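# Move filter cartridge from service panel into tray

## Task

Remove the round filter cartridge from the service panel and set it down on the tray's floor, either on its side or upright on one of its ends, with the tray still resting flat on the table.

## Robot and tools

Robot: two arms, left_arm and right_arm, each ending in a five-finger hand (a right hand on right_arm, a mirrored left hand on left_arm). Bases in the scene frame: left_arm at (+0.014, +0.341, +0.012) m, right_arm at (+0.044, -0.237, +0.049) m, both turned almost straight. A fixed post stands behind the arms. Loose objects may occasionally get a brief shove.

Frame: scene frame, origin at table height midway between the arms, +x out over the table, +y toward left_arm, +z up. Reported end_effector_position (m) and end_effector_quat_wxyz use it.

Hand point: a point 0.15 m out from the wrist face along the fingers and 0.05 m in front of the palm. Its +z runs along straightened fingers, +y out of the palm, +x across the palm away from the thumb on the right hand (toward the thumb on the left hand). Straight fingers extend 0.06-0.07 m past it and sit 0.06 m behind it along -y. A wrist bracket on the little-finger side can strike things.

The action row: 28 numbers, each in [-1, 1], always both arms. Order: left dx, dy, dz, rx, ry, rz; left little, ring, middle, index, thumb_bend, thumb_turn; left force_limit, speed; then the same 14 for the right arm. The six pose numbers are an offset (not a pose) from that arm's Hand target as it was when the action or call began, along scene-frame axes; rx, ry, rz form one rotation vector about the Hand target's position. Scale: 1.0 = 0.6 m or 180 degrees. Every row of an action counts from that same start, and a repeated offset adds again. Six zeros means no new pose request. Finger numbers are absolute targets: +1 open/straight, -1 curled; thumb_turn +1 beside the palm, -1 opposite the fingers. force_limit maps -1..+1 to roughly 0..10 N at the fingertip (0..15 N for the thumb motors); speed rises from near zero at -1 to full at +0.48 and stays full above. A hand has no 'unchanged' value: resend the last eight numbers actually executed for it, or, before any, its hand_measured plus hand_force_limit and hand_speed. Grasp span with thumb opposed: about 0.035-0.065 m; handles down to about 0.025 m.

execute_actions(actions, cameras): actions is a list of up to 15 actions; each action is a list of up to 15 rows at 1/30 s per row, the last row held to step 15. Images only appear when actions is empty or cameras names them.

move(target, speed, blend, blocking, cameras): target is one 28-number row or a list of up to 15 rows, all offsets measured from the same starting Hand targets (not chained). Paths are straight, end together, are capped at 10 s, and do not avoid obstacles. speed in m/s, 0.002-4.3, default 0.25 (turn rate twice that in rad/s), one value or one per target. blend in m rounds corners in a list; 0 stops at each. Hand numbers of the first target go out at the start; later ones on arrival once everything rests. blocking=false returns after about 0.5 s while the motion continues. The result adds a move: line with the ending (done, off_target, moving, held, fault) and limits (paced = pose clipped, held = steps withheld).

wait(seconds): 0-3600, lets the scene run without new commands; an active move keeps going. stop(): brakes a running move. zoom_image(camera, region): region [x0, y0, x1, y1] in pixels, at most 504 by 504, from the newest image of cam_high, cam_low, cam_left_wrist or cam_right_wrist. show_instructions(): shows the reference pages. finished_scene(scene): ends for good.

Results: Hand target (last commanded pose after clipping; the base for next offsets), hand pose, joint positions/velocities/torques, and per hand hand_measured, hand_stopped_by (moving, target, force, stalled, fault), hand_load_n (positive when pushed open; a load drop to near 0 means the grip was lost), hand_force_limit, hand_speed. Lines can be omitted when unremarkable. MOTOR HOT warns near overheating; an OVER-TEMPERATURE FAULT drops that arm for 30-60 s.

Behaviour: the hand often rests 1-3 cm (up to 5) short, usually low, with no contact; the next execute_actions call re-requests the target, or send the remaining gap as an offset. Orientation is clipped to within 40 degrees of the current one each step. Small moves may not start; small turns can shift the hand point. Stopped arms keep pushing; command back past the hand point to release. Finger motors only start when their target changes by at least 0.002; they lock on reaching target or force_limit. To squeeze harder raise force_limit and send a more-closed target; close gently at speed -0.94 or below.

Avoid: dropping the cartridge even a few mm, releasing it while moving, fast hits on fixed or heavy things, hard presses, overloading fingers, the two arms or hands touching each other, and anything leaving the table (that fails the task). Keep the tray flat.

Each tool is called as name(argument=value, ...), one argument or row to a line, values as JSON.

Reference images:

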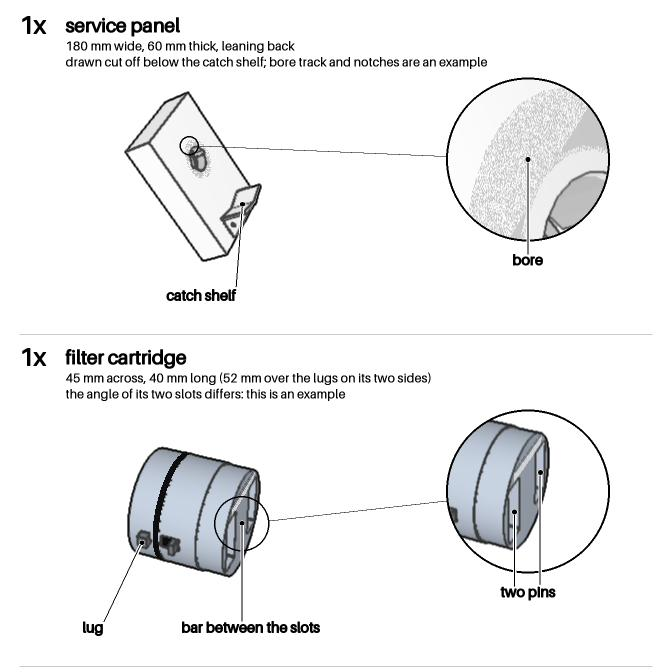

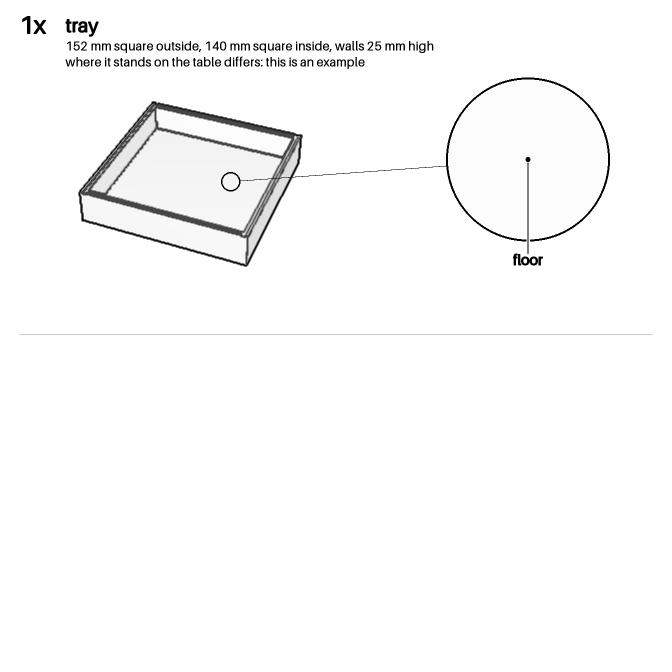

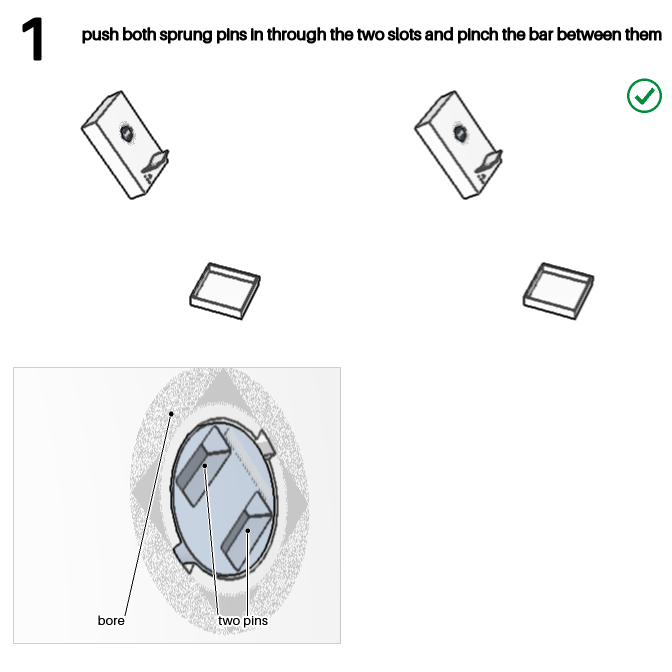

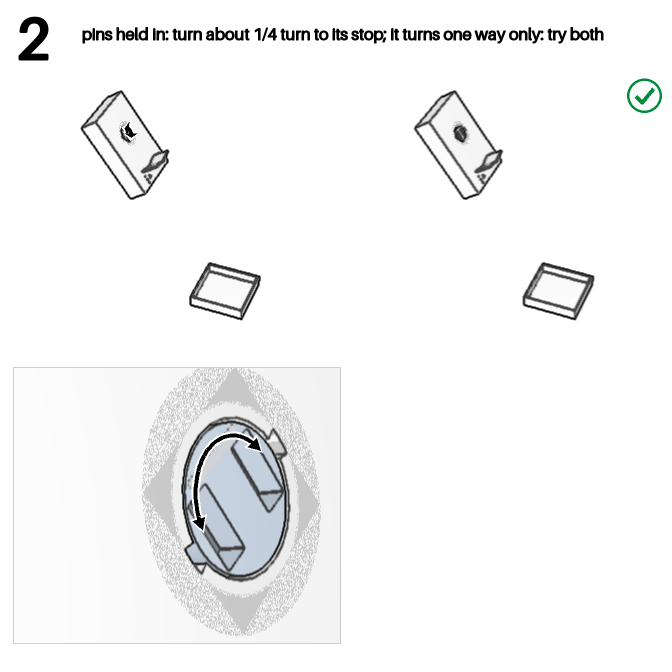

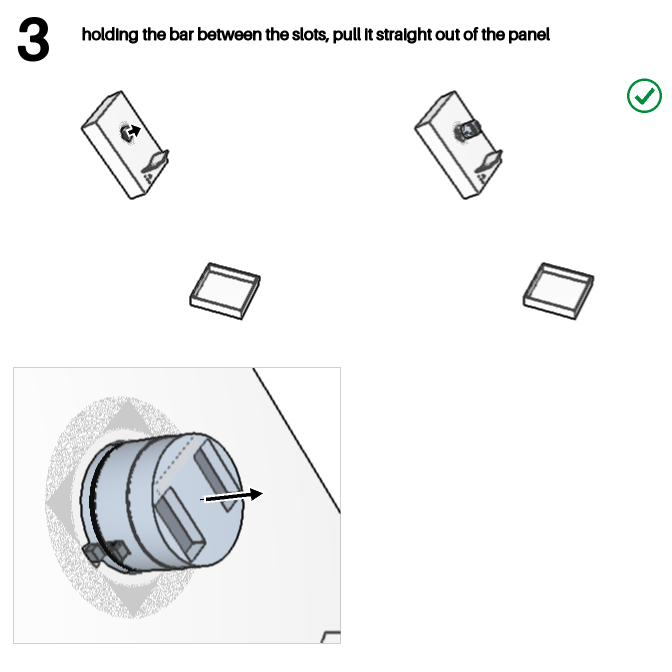

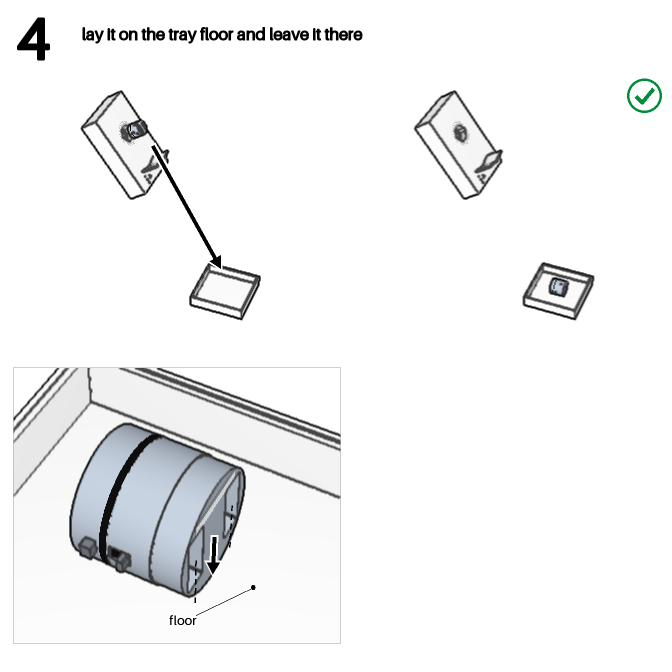

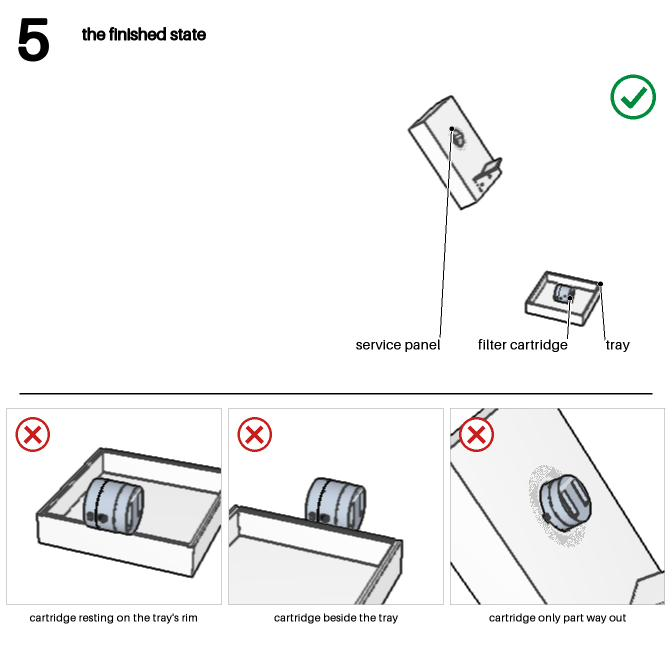

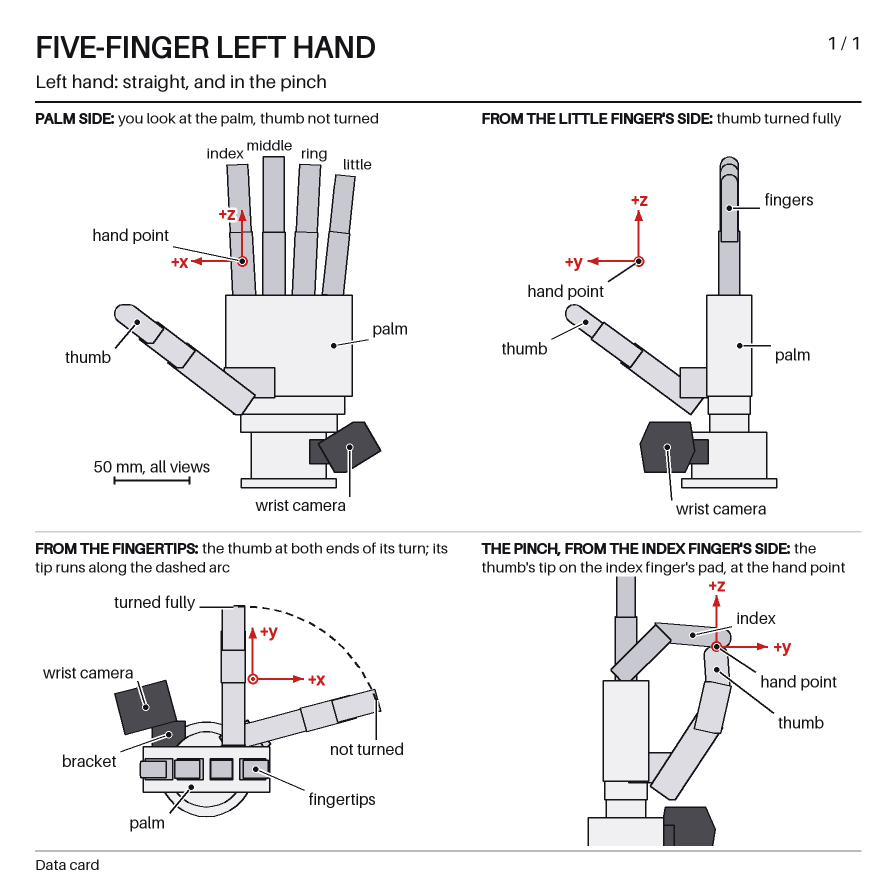

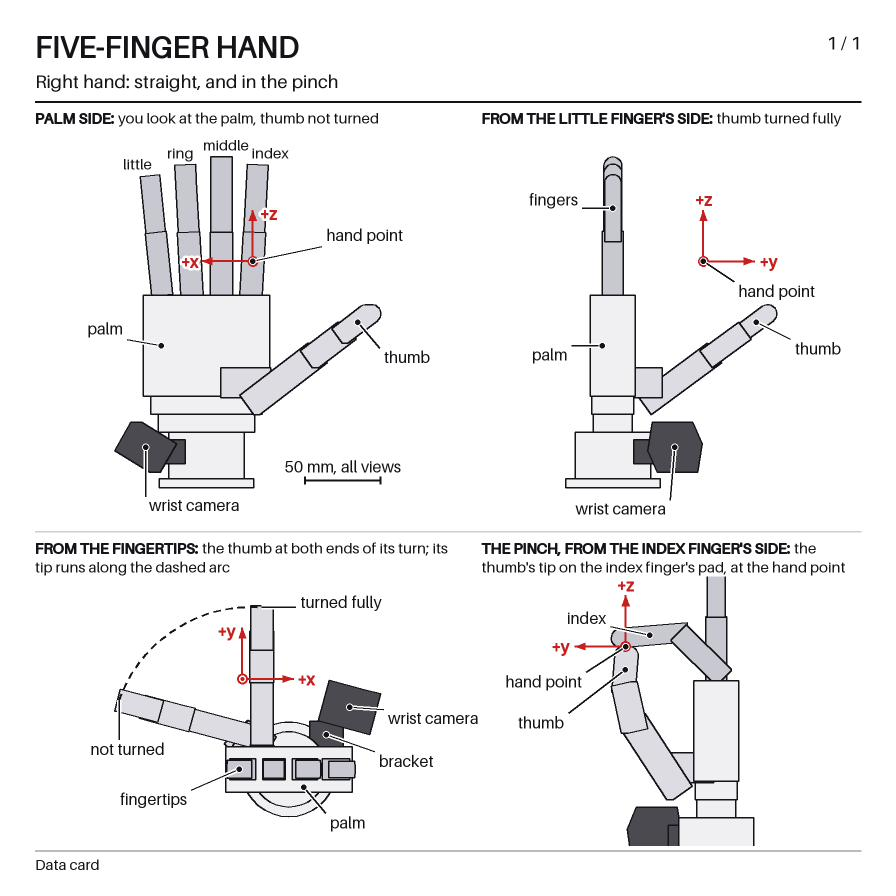

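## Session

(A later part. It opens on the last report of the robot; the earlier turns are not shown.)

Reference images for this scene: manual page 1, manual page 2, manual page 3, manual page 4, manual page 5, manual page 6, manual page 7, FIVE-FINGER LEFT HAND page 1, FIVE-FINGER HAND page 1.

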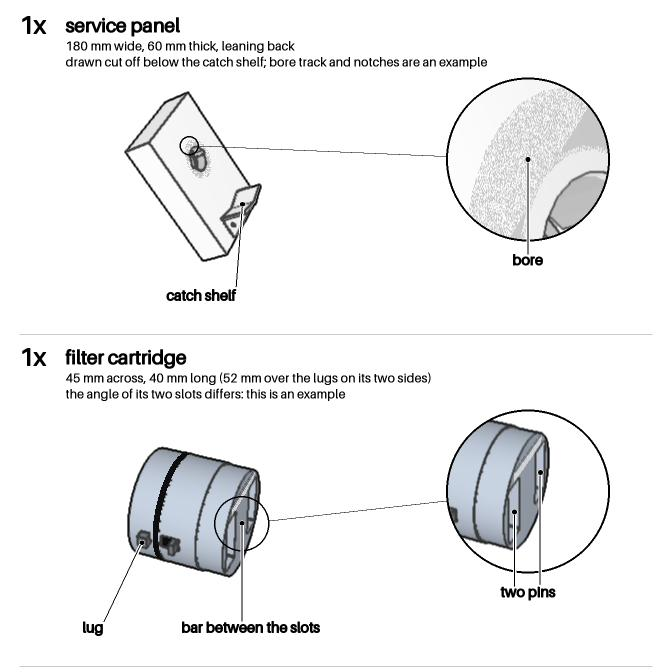

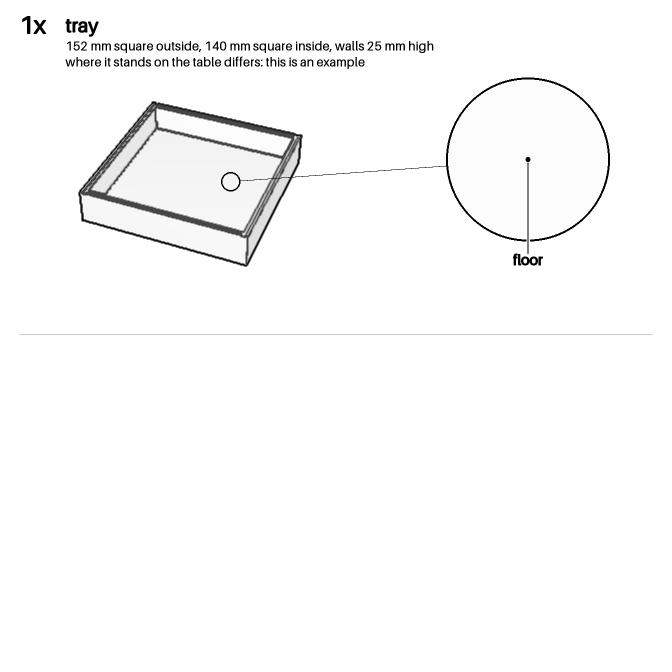

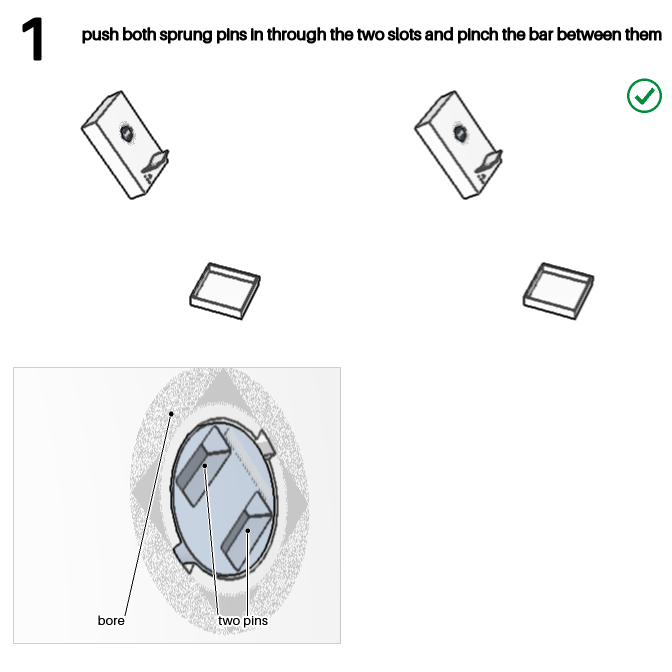

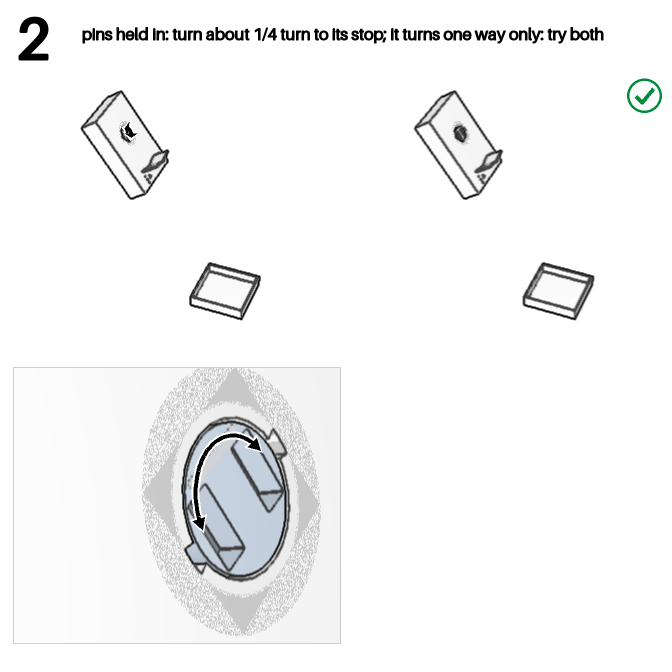

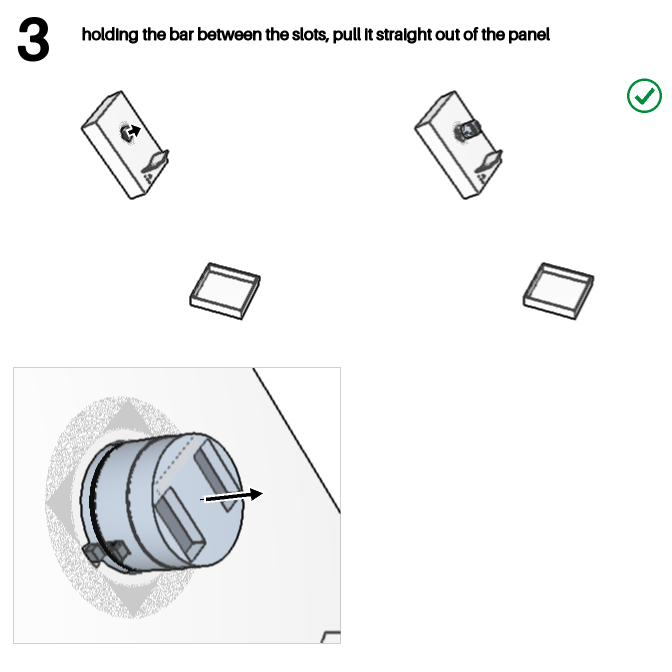

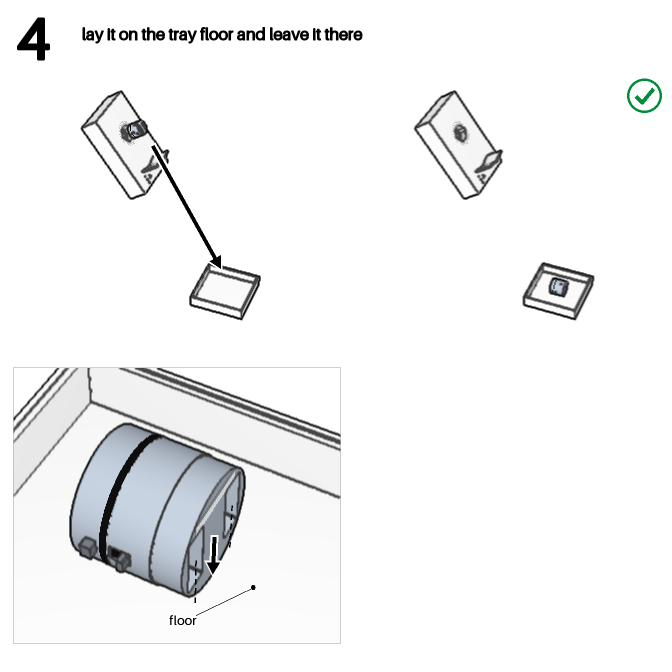

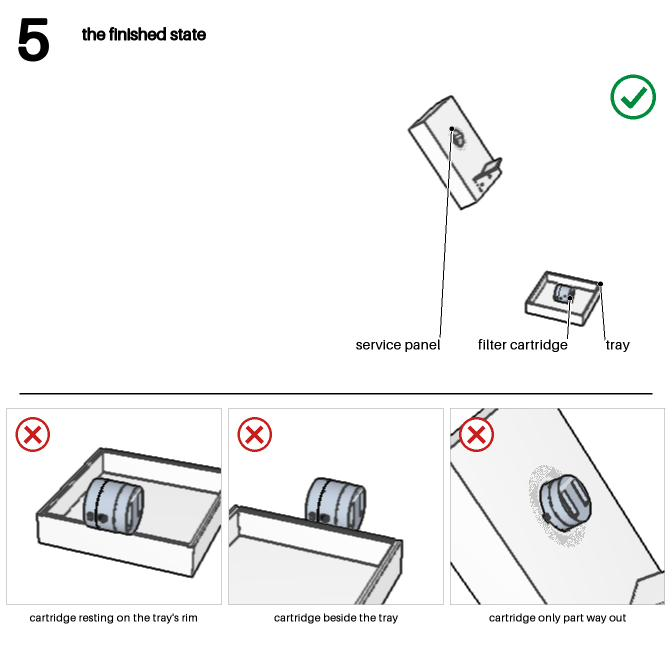

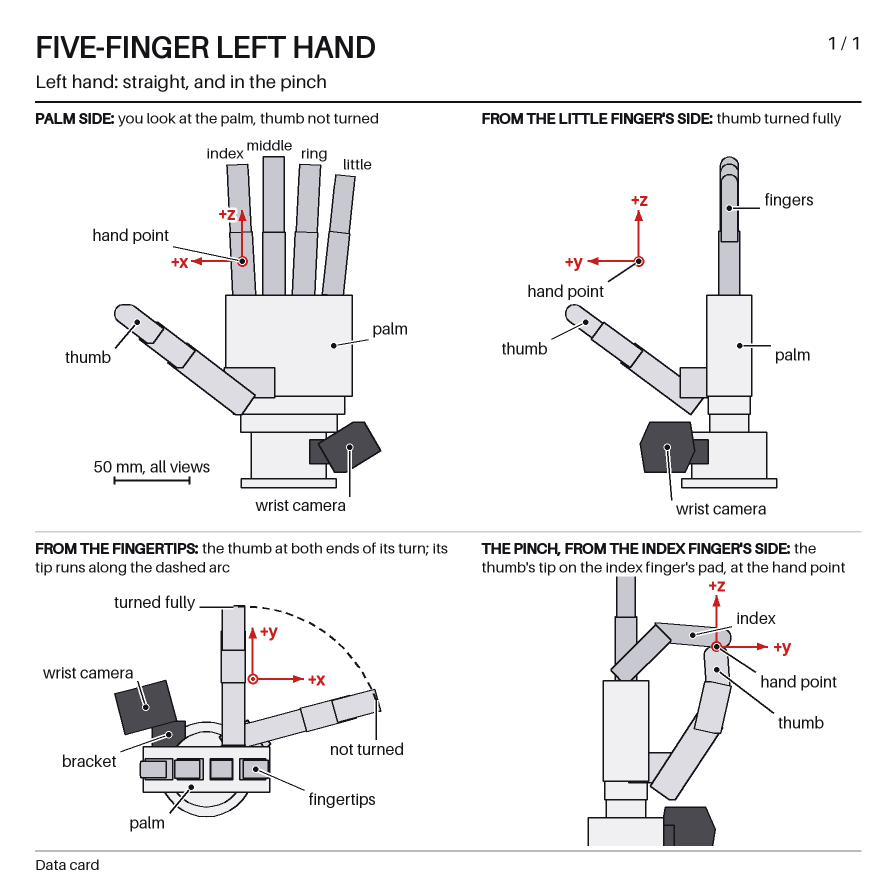

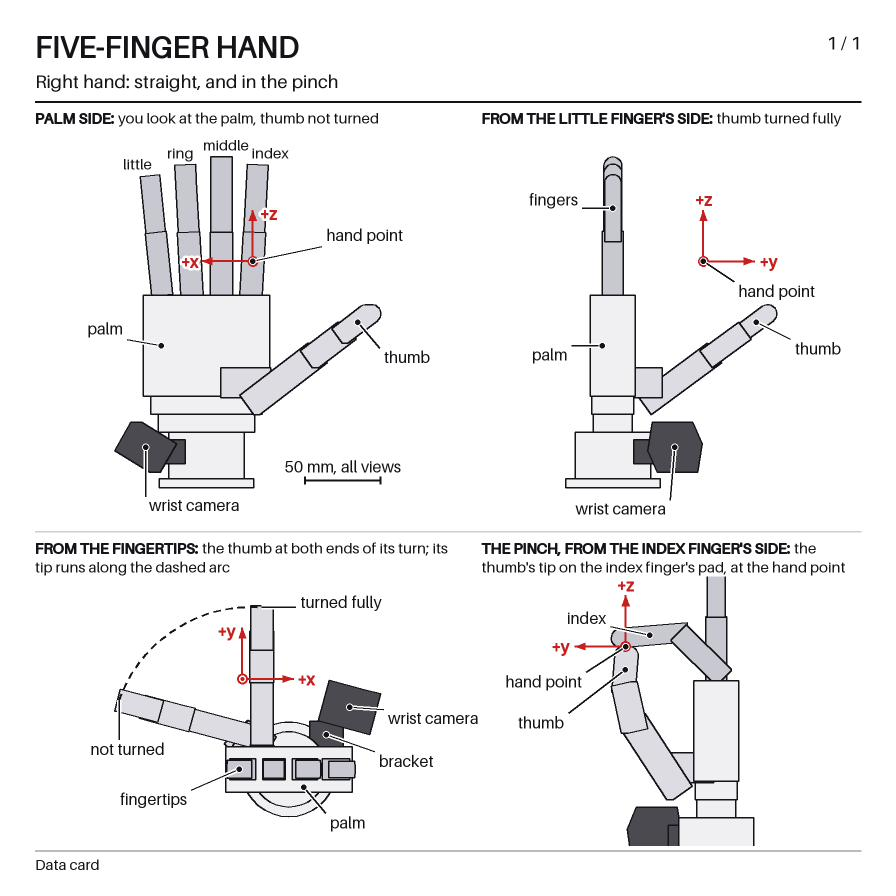

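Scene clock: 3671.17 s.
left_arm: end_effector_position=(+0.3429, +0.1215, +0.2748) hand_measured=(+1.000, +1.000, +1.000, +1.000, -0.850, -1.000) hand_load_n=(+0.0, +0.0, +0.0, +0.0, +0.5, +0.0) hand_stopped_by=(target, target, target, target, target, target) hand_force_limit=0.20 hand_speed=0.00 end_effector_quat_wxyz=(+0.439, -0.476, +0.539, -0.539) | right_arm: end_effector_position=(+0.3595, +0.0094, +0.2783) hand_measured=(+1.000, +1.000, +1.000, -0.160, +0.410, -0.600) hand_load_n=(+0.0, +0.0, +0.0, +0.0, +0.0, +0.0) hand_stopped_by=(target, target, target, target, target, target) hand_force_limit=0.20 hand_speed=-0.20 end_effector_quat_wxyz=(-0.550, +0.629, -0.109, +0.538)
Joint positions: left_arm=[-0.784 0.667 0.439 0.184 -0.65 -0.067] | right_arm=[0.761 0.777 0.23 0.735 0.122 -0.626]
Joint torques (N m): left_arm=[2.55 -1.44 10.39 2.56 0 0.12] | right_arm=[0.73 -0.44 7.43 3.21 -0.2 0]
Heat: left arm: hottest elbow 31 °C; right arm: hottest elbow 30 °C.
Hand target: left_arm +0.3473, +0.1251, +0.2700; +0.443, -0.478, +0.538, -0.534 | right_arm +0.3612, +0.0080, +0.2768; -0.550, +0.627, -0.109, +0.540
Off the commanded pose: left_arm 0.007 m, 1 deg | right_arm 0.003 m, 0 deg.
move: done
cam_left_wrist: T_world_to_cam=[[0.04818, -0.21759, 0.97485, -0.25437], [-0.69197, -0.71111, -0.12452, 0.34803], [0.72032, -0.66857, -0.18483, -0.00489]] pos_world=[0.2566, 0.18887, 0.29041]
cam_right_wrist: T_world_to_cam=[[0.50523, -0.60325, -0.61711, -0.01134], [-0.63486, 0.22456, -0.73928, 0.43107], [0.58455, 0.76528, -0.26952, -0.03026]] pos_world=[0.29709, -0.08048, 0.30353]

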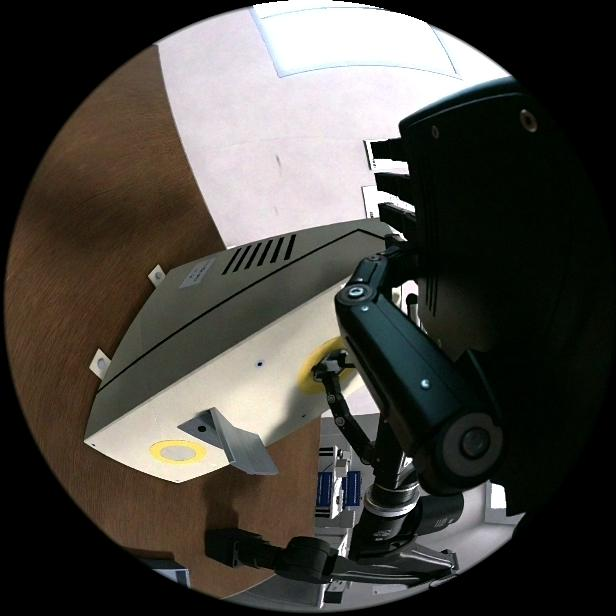

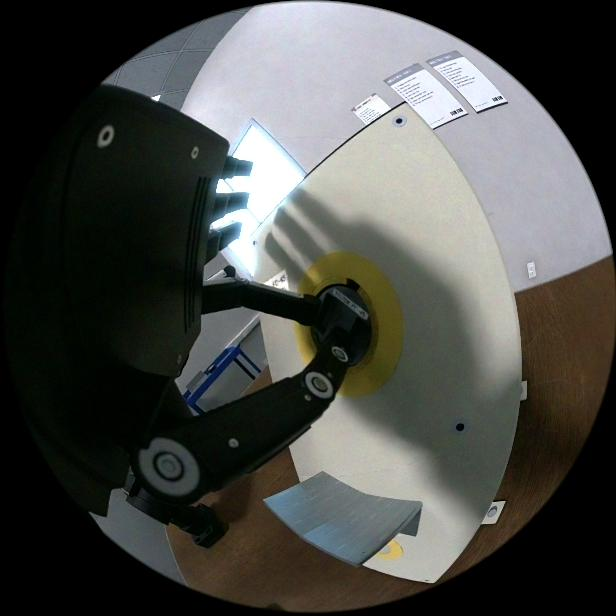

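execute_actions(
  actions=[],
  cameras=["cam_left_wrist", "cam_right_wrist"],
)

zoom_image(
  camera="cam_left_wrist",
  region=[305, 338, 357, 390],
)

zoom_image(
  camera="cam_right_wrist",
  region=[290, 240, 370, 320],
)

Scene clock: 3773.57 s.
left_arm: end_effector_position=(+0.3429, +0.1215, +0.2748) hand_measured=(+1.000, +1.000, +1.000, +1.000, -0.850, -1.000) hand_load_n=(+0.0, +0.0, +0.0, -0.5, +0.0, +0.0) hand_stopped_by=(target, target, target, target, target, target) hand_force_limit=0.20 hand_speed=0.00 end_effector_quat_wxyz=(+0.439, -0.476, +0.539, -0.539) | right_arm: end_effector_position=(+0.3595, +0.0094, +0.2783) hand_measured=(+1.000, +1.000, +1.000, -0.160, +0.410, -0.600) hand_load_n=(+0.0, +0.0, +0.0, +0.0, +0.0, +0.0) hand_stopped_by=(target, target, target, target, target, target) hand_force_limit=0.20 hand_speed=-0.20 end_effector_quat_wxyz=(-0.550, +0.629, -0.109, +0.538)
Joint positions: left_arm=[-0.784 0.667 0.439 0.184 -0.65 -0.067] | right_arm=[0.761 0.777 0.23 0.735 0.122 -0.626]
Joint velocities: within noise
Joint torques (N m): left_arm=[2.37 -1.55 10.39 2.62 0.01 0.12] | right_arm=[0.67 -0.26 7.39 3.15 -0.2 0]
Heat: left arm: hottest elbow 30 °C; right arm: hottest elbow 29 °C.
Hand target: left_arm +0.3473, +0.1251, +0.2700; +0.443, -0.478, +0.538, -0.534 | right_arm +0.3612, +0.0080, +0.2768; -0.550, +0.627, -0.109, +0.540
Off the commanded pose: left_arm 0.007 m, 1 deg | right_arm 0.003 m, 0 deg.
camera_calibration:
cam_left_wrist: T_world_to_cam=[[0.04818, -0.21759, 0.97485, -0.25437], [-0.69197, -0.71111, -0.12452, 0.34803], [0.72032, -0.66857, -0.18483, -0.00489]] pos_world=[0.2566, 0.18887, 0.29041]
cam_right_wrist: T_world_to_cam=[[0.50523, -0.60325, -0.61711, -0.01134], [-0.63486, 0.22456, -0.73928, 0.43107], [0.58455, 0.76528, -0.26952, -0.03026]] pos_world=[0.29709, -0.08048, 0.30353]
Images, in order (width x height): cam_left_wrist 616x616, cam_right_wrist 616x616.

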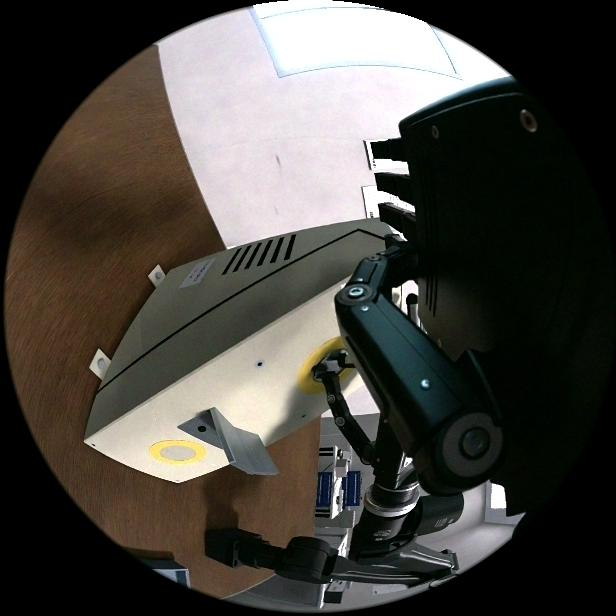

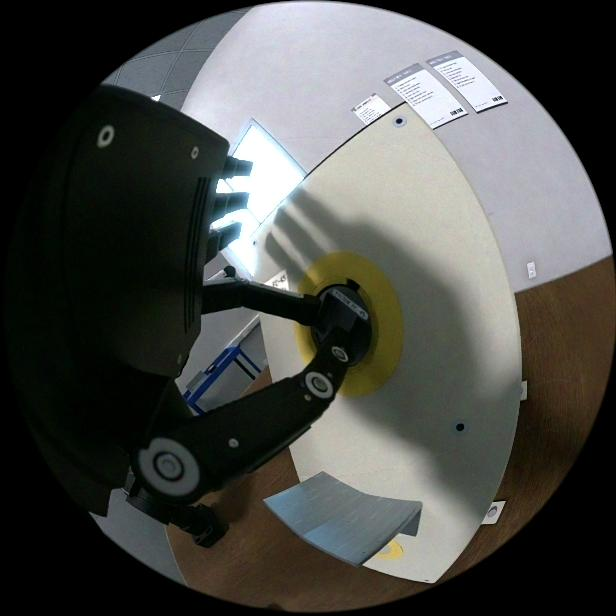

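Scaled by 9.692 from the camera's image (finer frame: 880x880).

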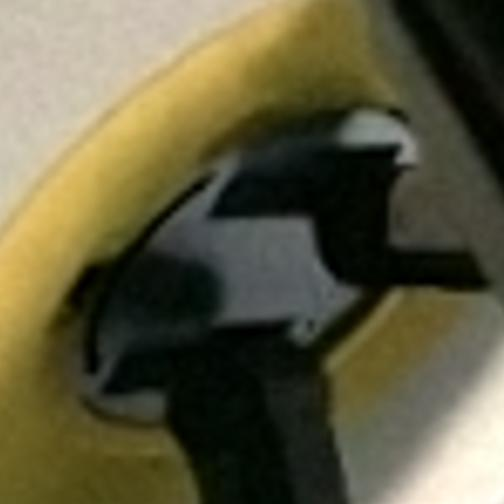

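Scaled by 6.300 from the camera's image (finer frame: 880x880).

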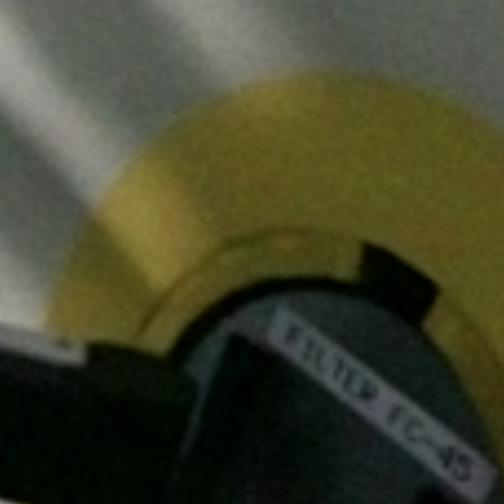

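move(
  target=[0,0,0,0,0,0,1,1,1,1,-0.85,-1,0.2,0.0,0.0164,0,-0.01148,0,0,0,1,1,1,-0.16,0.41,-0.60,0.2,-0.2],
  speed=0.03,
  cameras=["cam_left_wrist"],
)

zoom_image(
  camera="cam_left_wrist",
  region=[305, 338, 357, 390],
)

Scene clock: 3854.77 s.
left_arm: end_effector_position=(+0.3429, +0.1215, +0.2748) hand_measured=(+1.000, +1.000, +1.000, +1.000, -0.850, -1.000) hand_load_n=(+0.0, +0.0, +0.0, +0.0, +0.0, +0.0) hand_stopped_by=(target, target, target, target, target, target) hand_force_limit=0.20 hand_speed=0.00 end_effector_quat_wxyz=(+0.439, -0.476, +0.539, -0.539) | right_arm: end_effector_position=(+0.3644, +0.0106, +0.2734) hand_measured=(+1.000, +1.000, +1.000, -0.160, +0.410, -0.600) hand_load_n=(+0.0, +0.0, +0.0, +0.0, +0.5, +0.0) hand_stopped_by=(target, target, target, target, target, target) hand_force_limit=0.20 hand_speed=-0.20 end_effector_quat_wxyz=(-0.555, +0.626, -0.102, +0.539)
Joint positions: left_arm=[-0.784 0.667 0.439 0.184 -0.65 -0.067] | right_arm=[0.738 0.827 0.222 0.804 0.086 -0.626]
Joint torques (N m): left_arm=[2.37 -1.38 10.41 2.55 0.01 0.12] | right_arm=[-0.21 0.62 7.86 3.02 -0.03 0.07]
Heat: left arm: hottest elbow 30 °C; right arm: hottest elbow 28 °C.
Hand target: left_arm +0.3473, +0.1251, +0.2700; +0.443, -0.478, +0.538, -0.534 | right_arm +0.3710, +0.0080, +0.2698; -0.550, +0.627, -0.109, +0.540
Off the commanded pose: left_arm 0.007 m, 1 deg | right_arm 0.008 m, 1 deg.
move: done
cam_left_wrist: T_world_to_cam=[[0.04818, -0.21759, 0.97485, -0.25437], [-0.69197, -0.71111, -0.12452, 0.34803], [0.72032, -0.66857, -0.18483, -0.00489]] pos_world=[0.2566, 0.18887, 0.29041]

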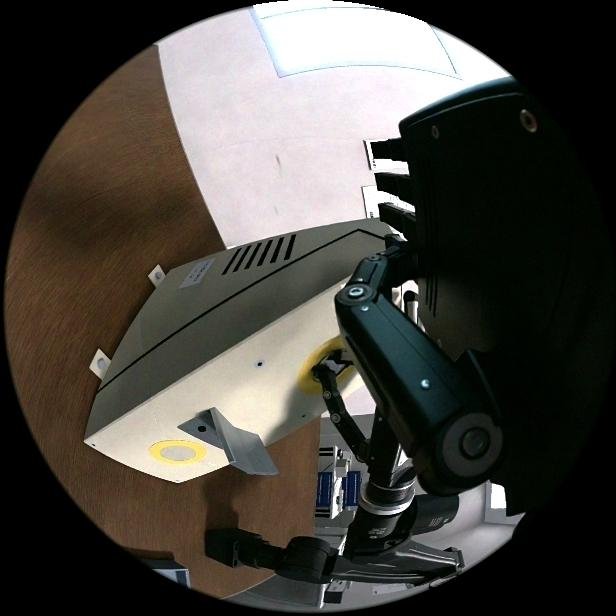

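Scaled by 9.692 from the camera's image (finer frame: 880x880).

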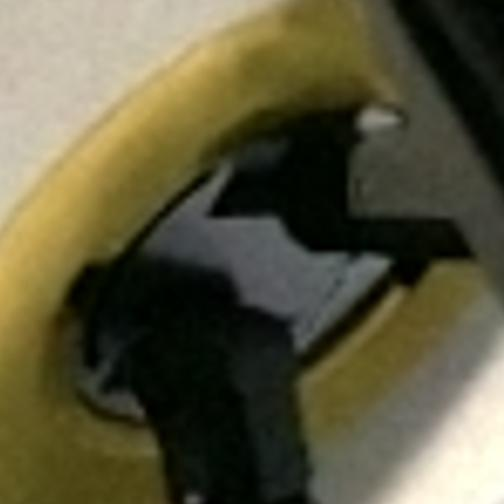

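move(
  target=[0,0,0,0,0,0,1,1,1,1,-0.85,-1,0.2,0.0,0.0273,0,-0.0191,0,0,0,1,1,1,-0.16,0.41,-0.60,0.2,-0.2],
  speed=0.03,
  cameras=["cam_left_wrist","cam_right_wrist"],
)

zoom_image(
  camera="cam_left_wrist",
  region=[305, 338, 357, 390],
)

zoom_image(
  camera="cam_right_wrist",
  region=[290, 240, 370, 320],
)

Scene clock: 3859.00 s.
left_arm: end_effector_position=(+0.3429, +0.1215, +0.2748) hand_measured=(+1.000, +1.000, +1.000, +1.000, -0.850, -1.000) hand_load_n=(+0.0, +0.0, +0.0, +0.0, +0.0, +0.0) hand_stopped_by=(target, target, target, target, target, target) hand_force_limit=0.20 hand_speed=0.00 end_effector_quat_wxyz=(+0.439, -0.476, +0.539, -0.539) | right_arm: end_effector_position=(+0.3653, +0.0098, +0.2681) hand_measured=(+1.000, +1.000, +1.000, -0.160, +0.410, -0.600) hand_load_n=(+0.0, +0.0, +0.0, +0.0, -1.0, -1.5) hand_stopped_by=(target, target, target, target, target, target) hand_force_limit=0.20 hand_speed=-0.20 end_effector_quat_wxyz=(+0.573, -0.612, +0.096, -0.536)
Joint positions: left_arm=[-0.784 0.667 0.439 0.184 -0.65 -0.067] | right_arm=[0.703 0.888 0.193 0.929 0.028 -0.603]
Joint torques (N m): left_arm=[2.37 -1.44 10.4 2.52 0.01 0.12] | right_arm=[-1.44 3.78 9.61 1.78 0.39 -0.05]
Heat: left arm: hottest elbow 30 °C; right arm: hottest elbow 29 °C.
Hand target: left_arm +0.3473, +0.1251, +0.2700; +0.443, -0.478, +0.538, -0.534 | right_arm +0.3875, +0.0080, +0.2586; +0.550, -0.627, +0.109, -0.540
Off the commanded pose: left_arm 0.007 m, 1 deg | right_arm 0.024 m, 4 deg.
move: off_target (right_arm)
cam_left_wrist: T_world_to_cam=[[0.04818, -0.21759, 0.97485, -0.25437], [-0.69197, -0.71111, -0.12452, 0.34803], [0.72032, -0.66857, -0.18483, -0.00489]] pos_world=[0.2566, 0.18887, 0.29041]
cam_right_wrist: T_world_to_cam=[[0.5495, -0.56166, -0.61854, -0.03646], [-0.61791, 0.2251, -0.75334, 0.4248], [0.56235, 0.79616, -0.22336, -0.04134]] pos_world=[0.30576, -0.08319, 0.28823]

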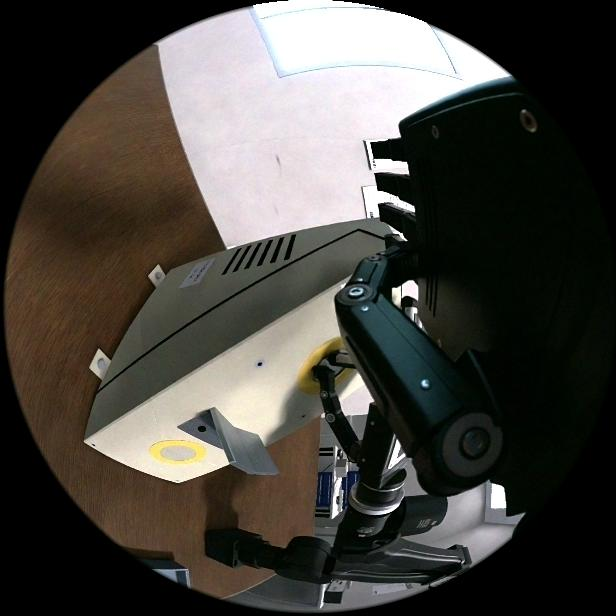

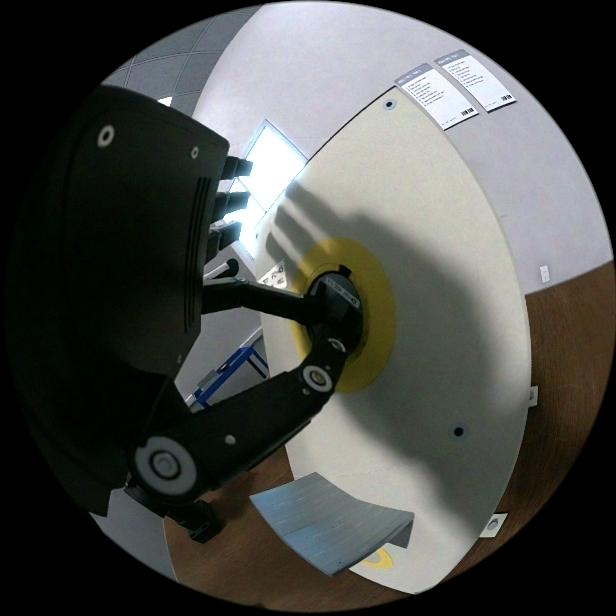

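Scaled by 9.692 from the camera's image (finer frame: 880x880).

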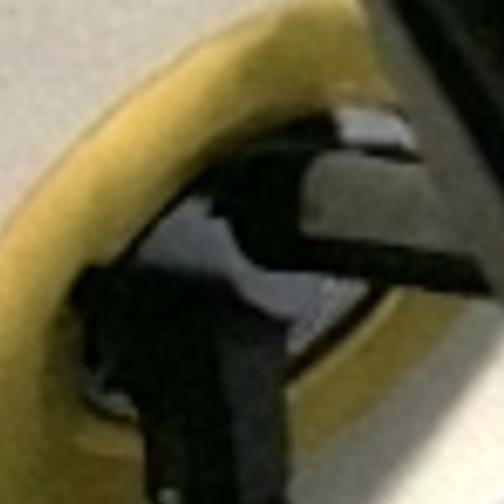

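Scaled by 6.300 from the camera's image (finer frame: 880x880).

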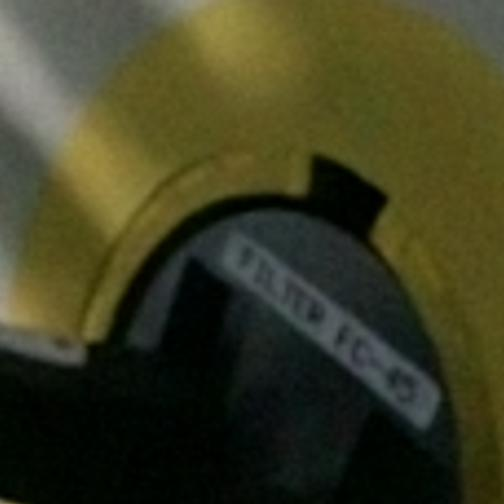

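move(
  target=[
    [0,0,0,0,0,0,1,1,1,1,-0.85,-1,0.2,0.0,-0.0779,-0.001,0.0542,0,0,0,1,1,1,-0.16,0.41,-0.60,0.2,-0.2],
    [0,0,0,0,0,0,1,1,1,1,-0.85,-1,0.2,0.0,-0.0438,-0.001,0.0303,0,0,0,1,1,1,-0.16,0.41,-0.60,0.2,-0.2],
    [0,0,0,0,0,0,1,1,1,1,-0.85,-1,0.2,0.0,0.0012,-0.001,0.0037,-0.0087,0.0163,-0.0124,1,1,1,-0.16,0.41,-0.60,0.2,-0.2],
  ],
  speed=[0.1,0.05,0.03],
  cameras=["cam_left_wrist","cam_right_wrist"],
)

zoom_image(
  camera="cam_left_wrist",
  region=[305, 338, 357, 390],
)

zoom_image(
  camera="cam_right_wrist",
  region=[290, 240, 370, 320],
)

Scene clock: 3884.00 s.
left_arm: end_effector_position=(+0.3429, +0.1215, +0.2748) hand_measured=(+1.000, +1.000, +1.000, +1.000, -0.850, -1.000) hand_load_n=(+0.0, +0.0, +0.0, +0.0, +0.0, +0.0) hand_stopped_by=(target, target, target, target, target, target) hand_force_limit=0.20 hand_speed=0.00 end_effector_quat_wxyz=(+0.439, -0.476, +0.539, -0.539) | right_arm: end_effector_position=(+0.3629, +0.0117, +0.2630) hand_measured=(+1.000, +1.000, +1.000, -0.160, +0.410, -0.600) hand_load_n=(+0.0, +0.0, +0.0, -11.0, +0.0, +0.0) hand_stopped_by=(target, target, target, target, target, target) hand_force_limit=0.20 hand_speed=-0.20 end_effector_quat_wxyz=(-0.554, +0.637, -0.114, +0.524)
Joint positions: left_arm=[-0.784 0.667 0.439 0.184 -0.65 -0.067] | right_arm=[0.739 0.832 0.22 0.777 0.09 -0.595]
Joint torques (N m): left_arm=[2.37 -1.38 10.39 2.55 0.01 0.12] | right_arm=[-1.55 3.6 10.59 1.77 0.65 -0.16]
Heat: left arm: hottest elbow 30 °C; right arm: hottest elbow 31 °C.
Hand target: left_arm +0.3473, +0.1251, +0.2700; +0.443, -0.478, +0.538, -0.534 | right_arm +0.3882, +0.0074, +0.2608; -0.528, +0.646, -0.128, +0.536
Off the commanded pose: left_arm 0.007 m, 1 deg | right_arm 0.026 m, 4 deg.
move: off_target (right_arm)
cam_left_wrist: T_world_to_cam=[[0.04818, -0.21759, 0.97485, -0.25437], [-0.69197, -0.71111, -0.12452, 0.34803], [0.72032, -0.66857, -0.18483, -0.00489]] pos_world=[0.2566, 0.18887, 0.29041]
cam_right_wrist: T_world_to_cam=[[0.49456, -0.59248, -0.63591, -0.01246], [-0.66092, 0.21879, -0.71785, 0.42537], [0.56444, 0.77531, -0.28338, -0.02734]] pos_world=[0.30273, -0.07925, 0.28969]

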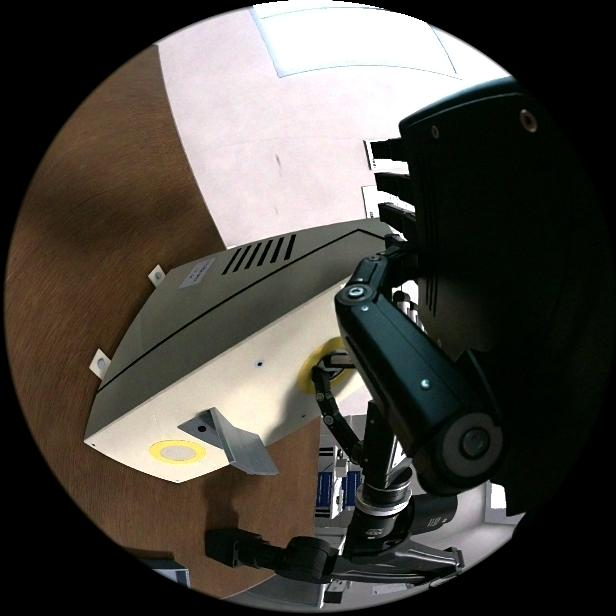

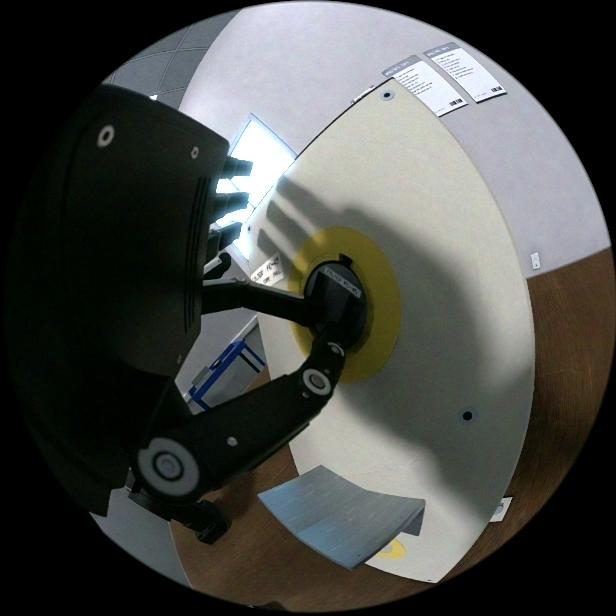

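Scaled by 9.692 from the camera's image (finer frame: 880x880).

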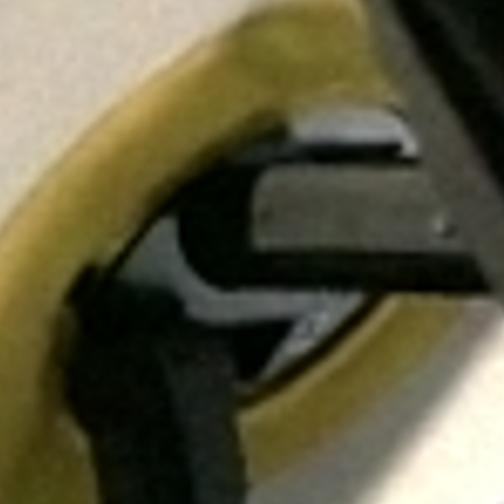

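Scaled by 6.300 from the camera's image (finer frame: 880x880).

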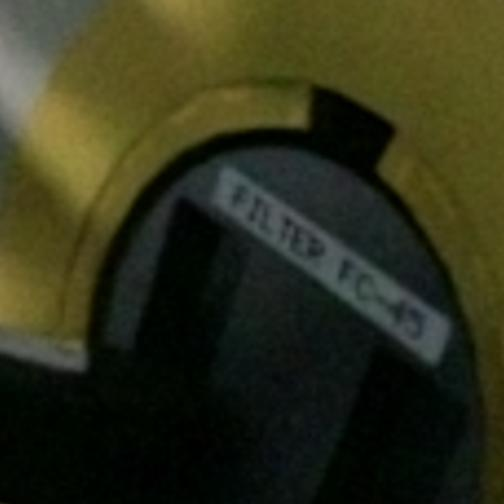

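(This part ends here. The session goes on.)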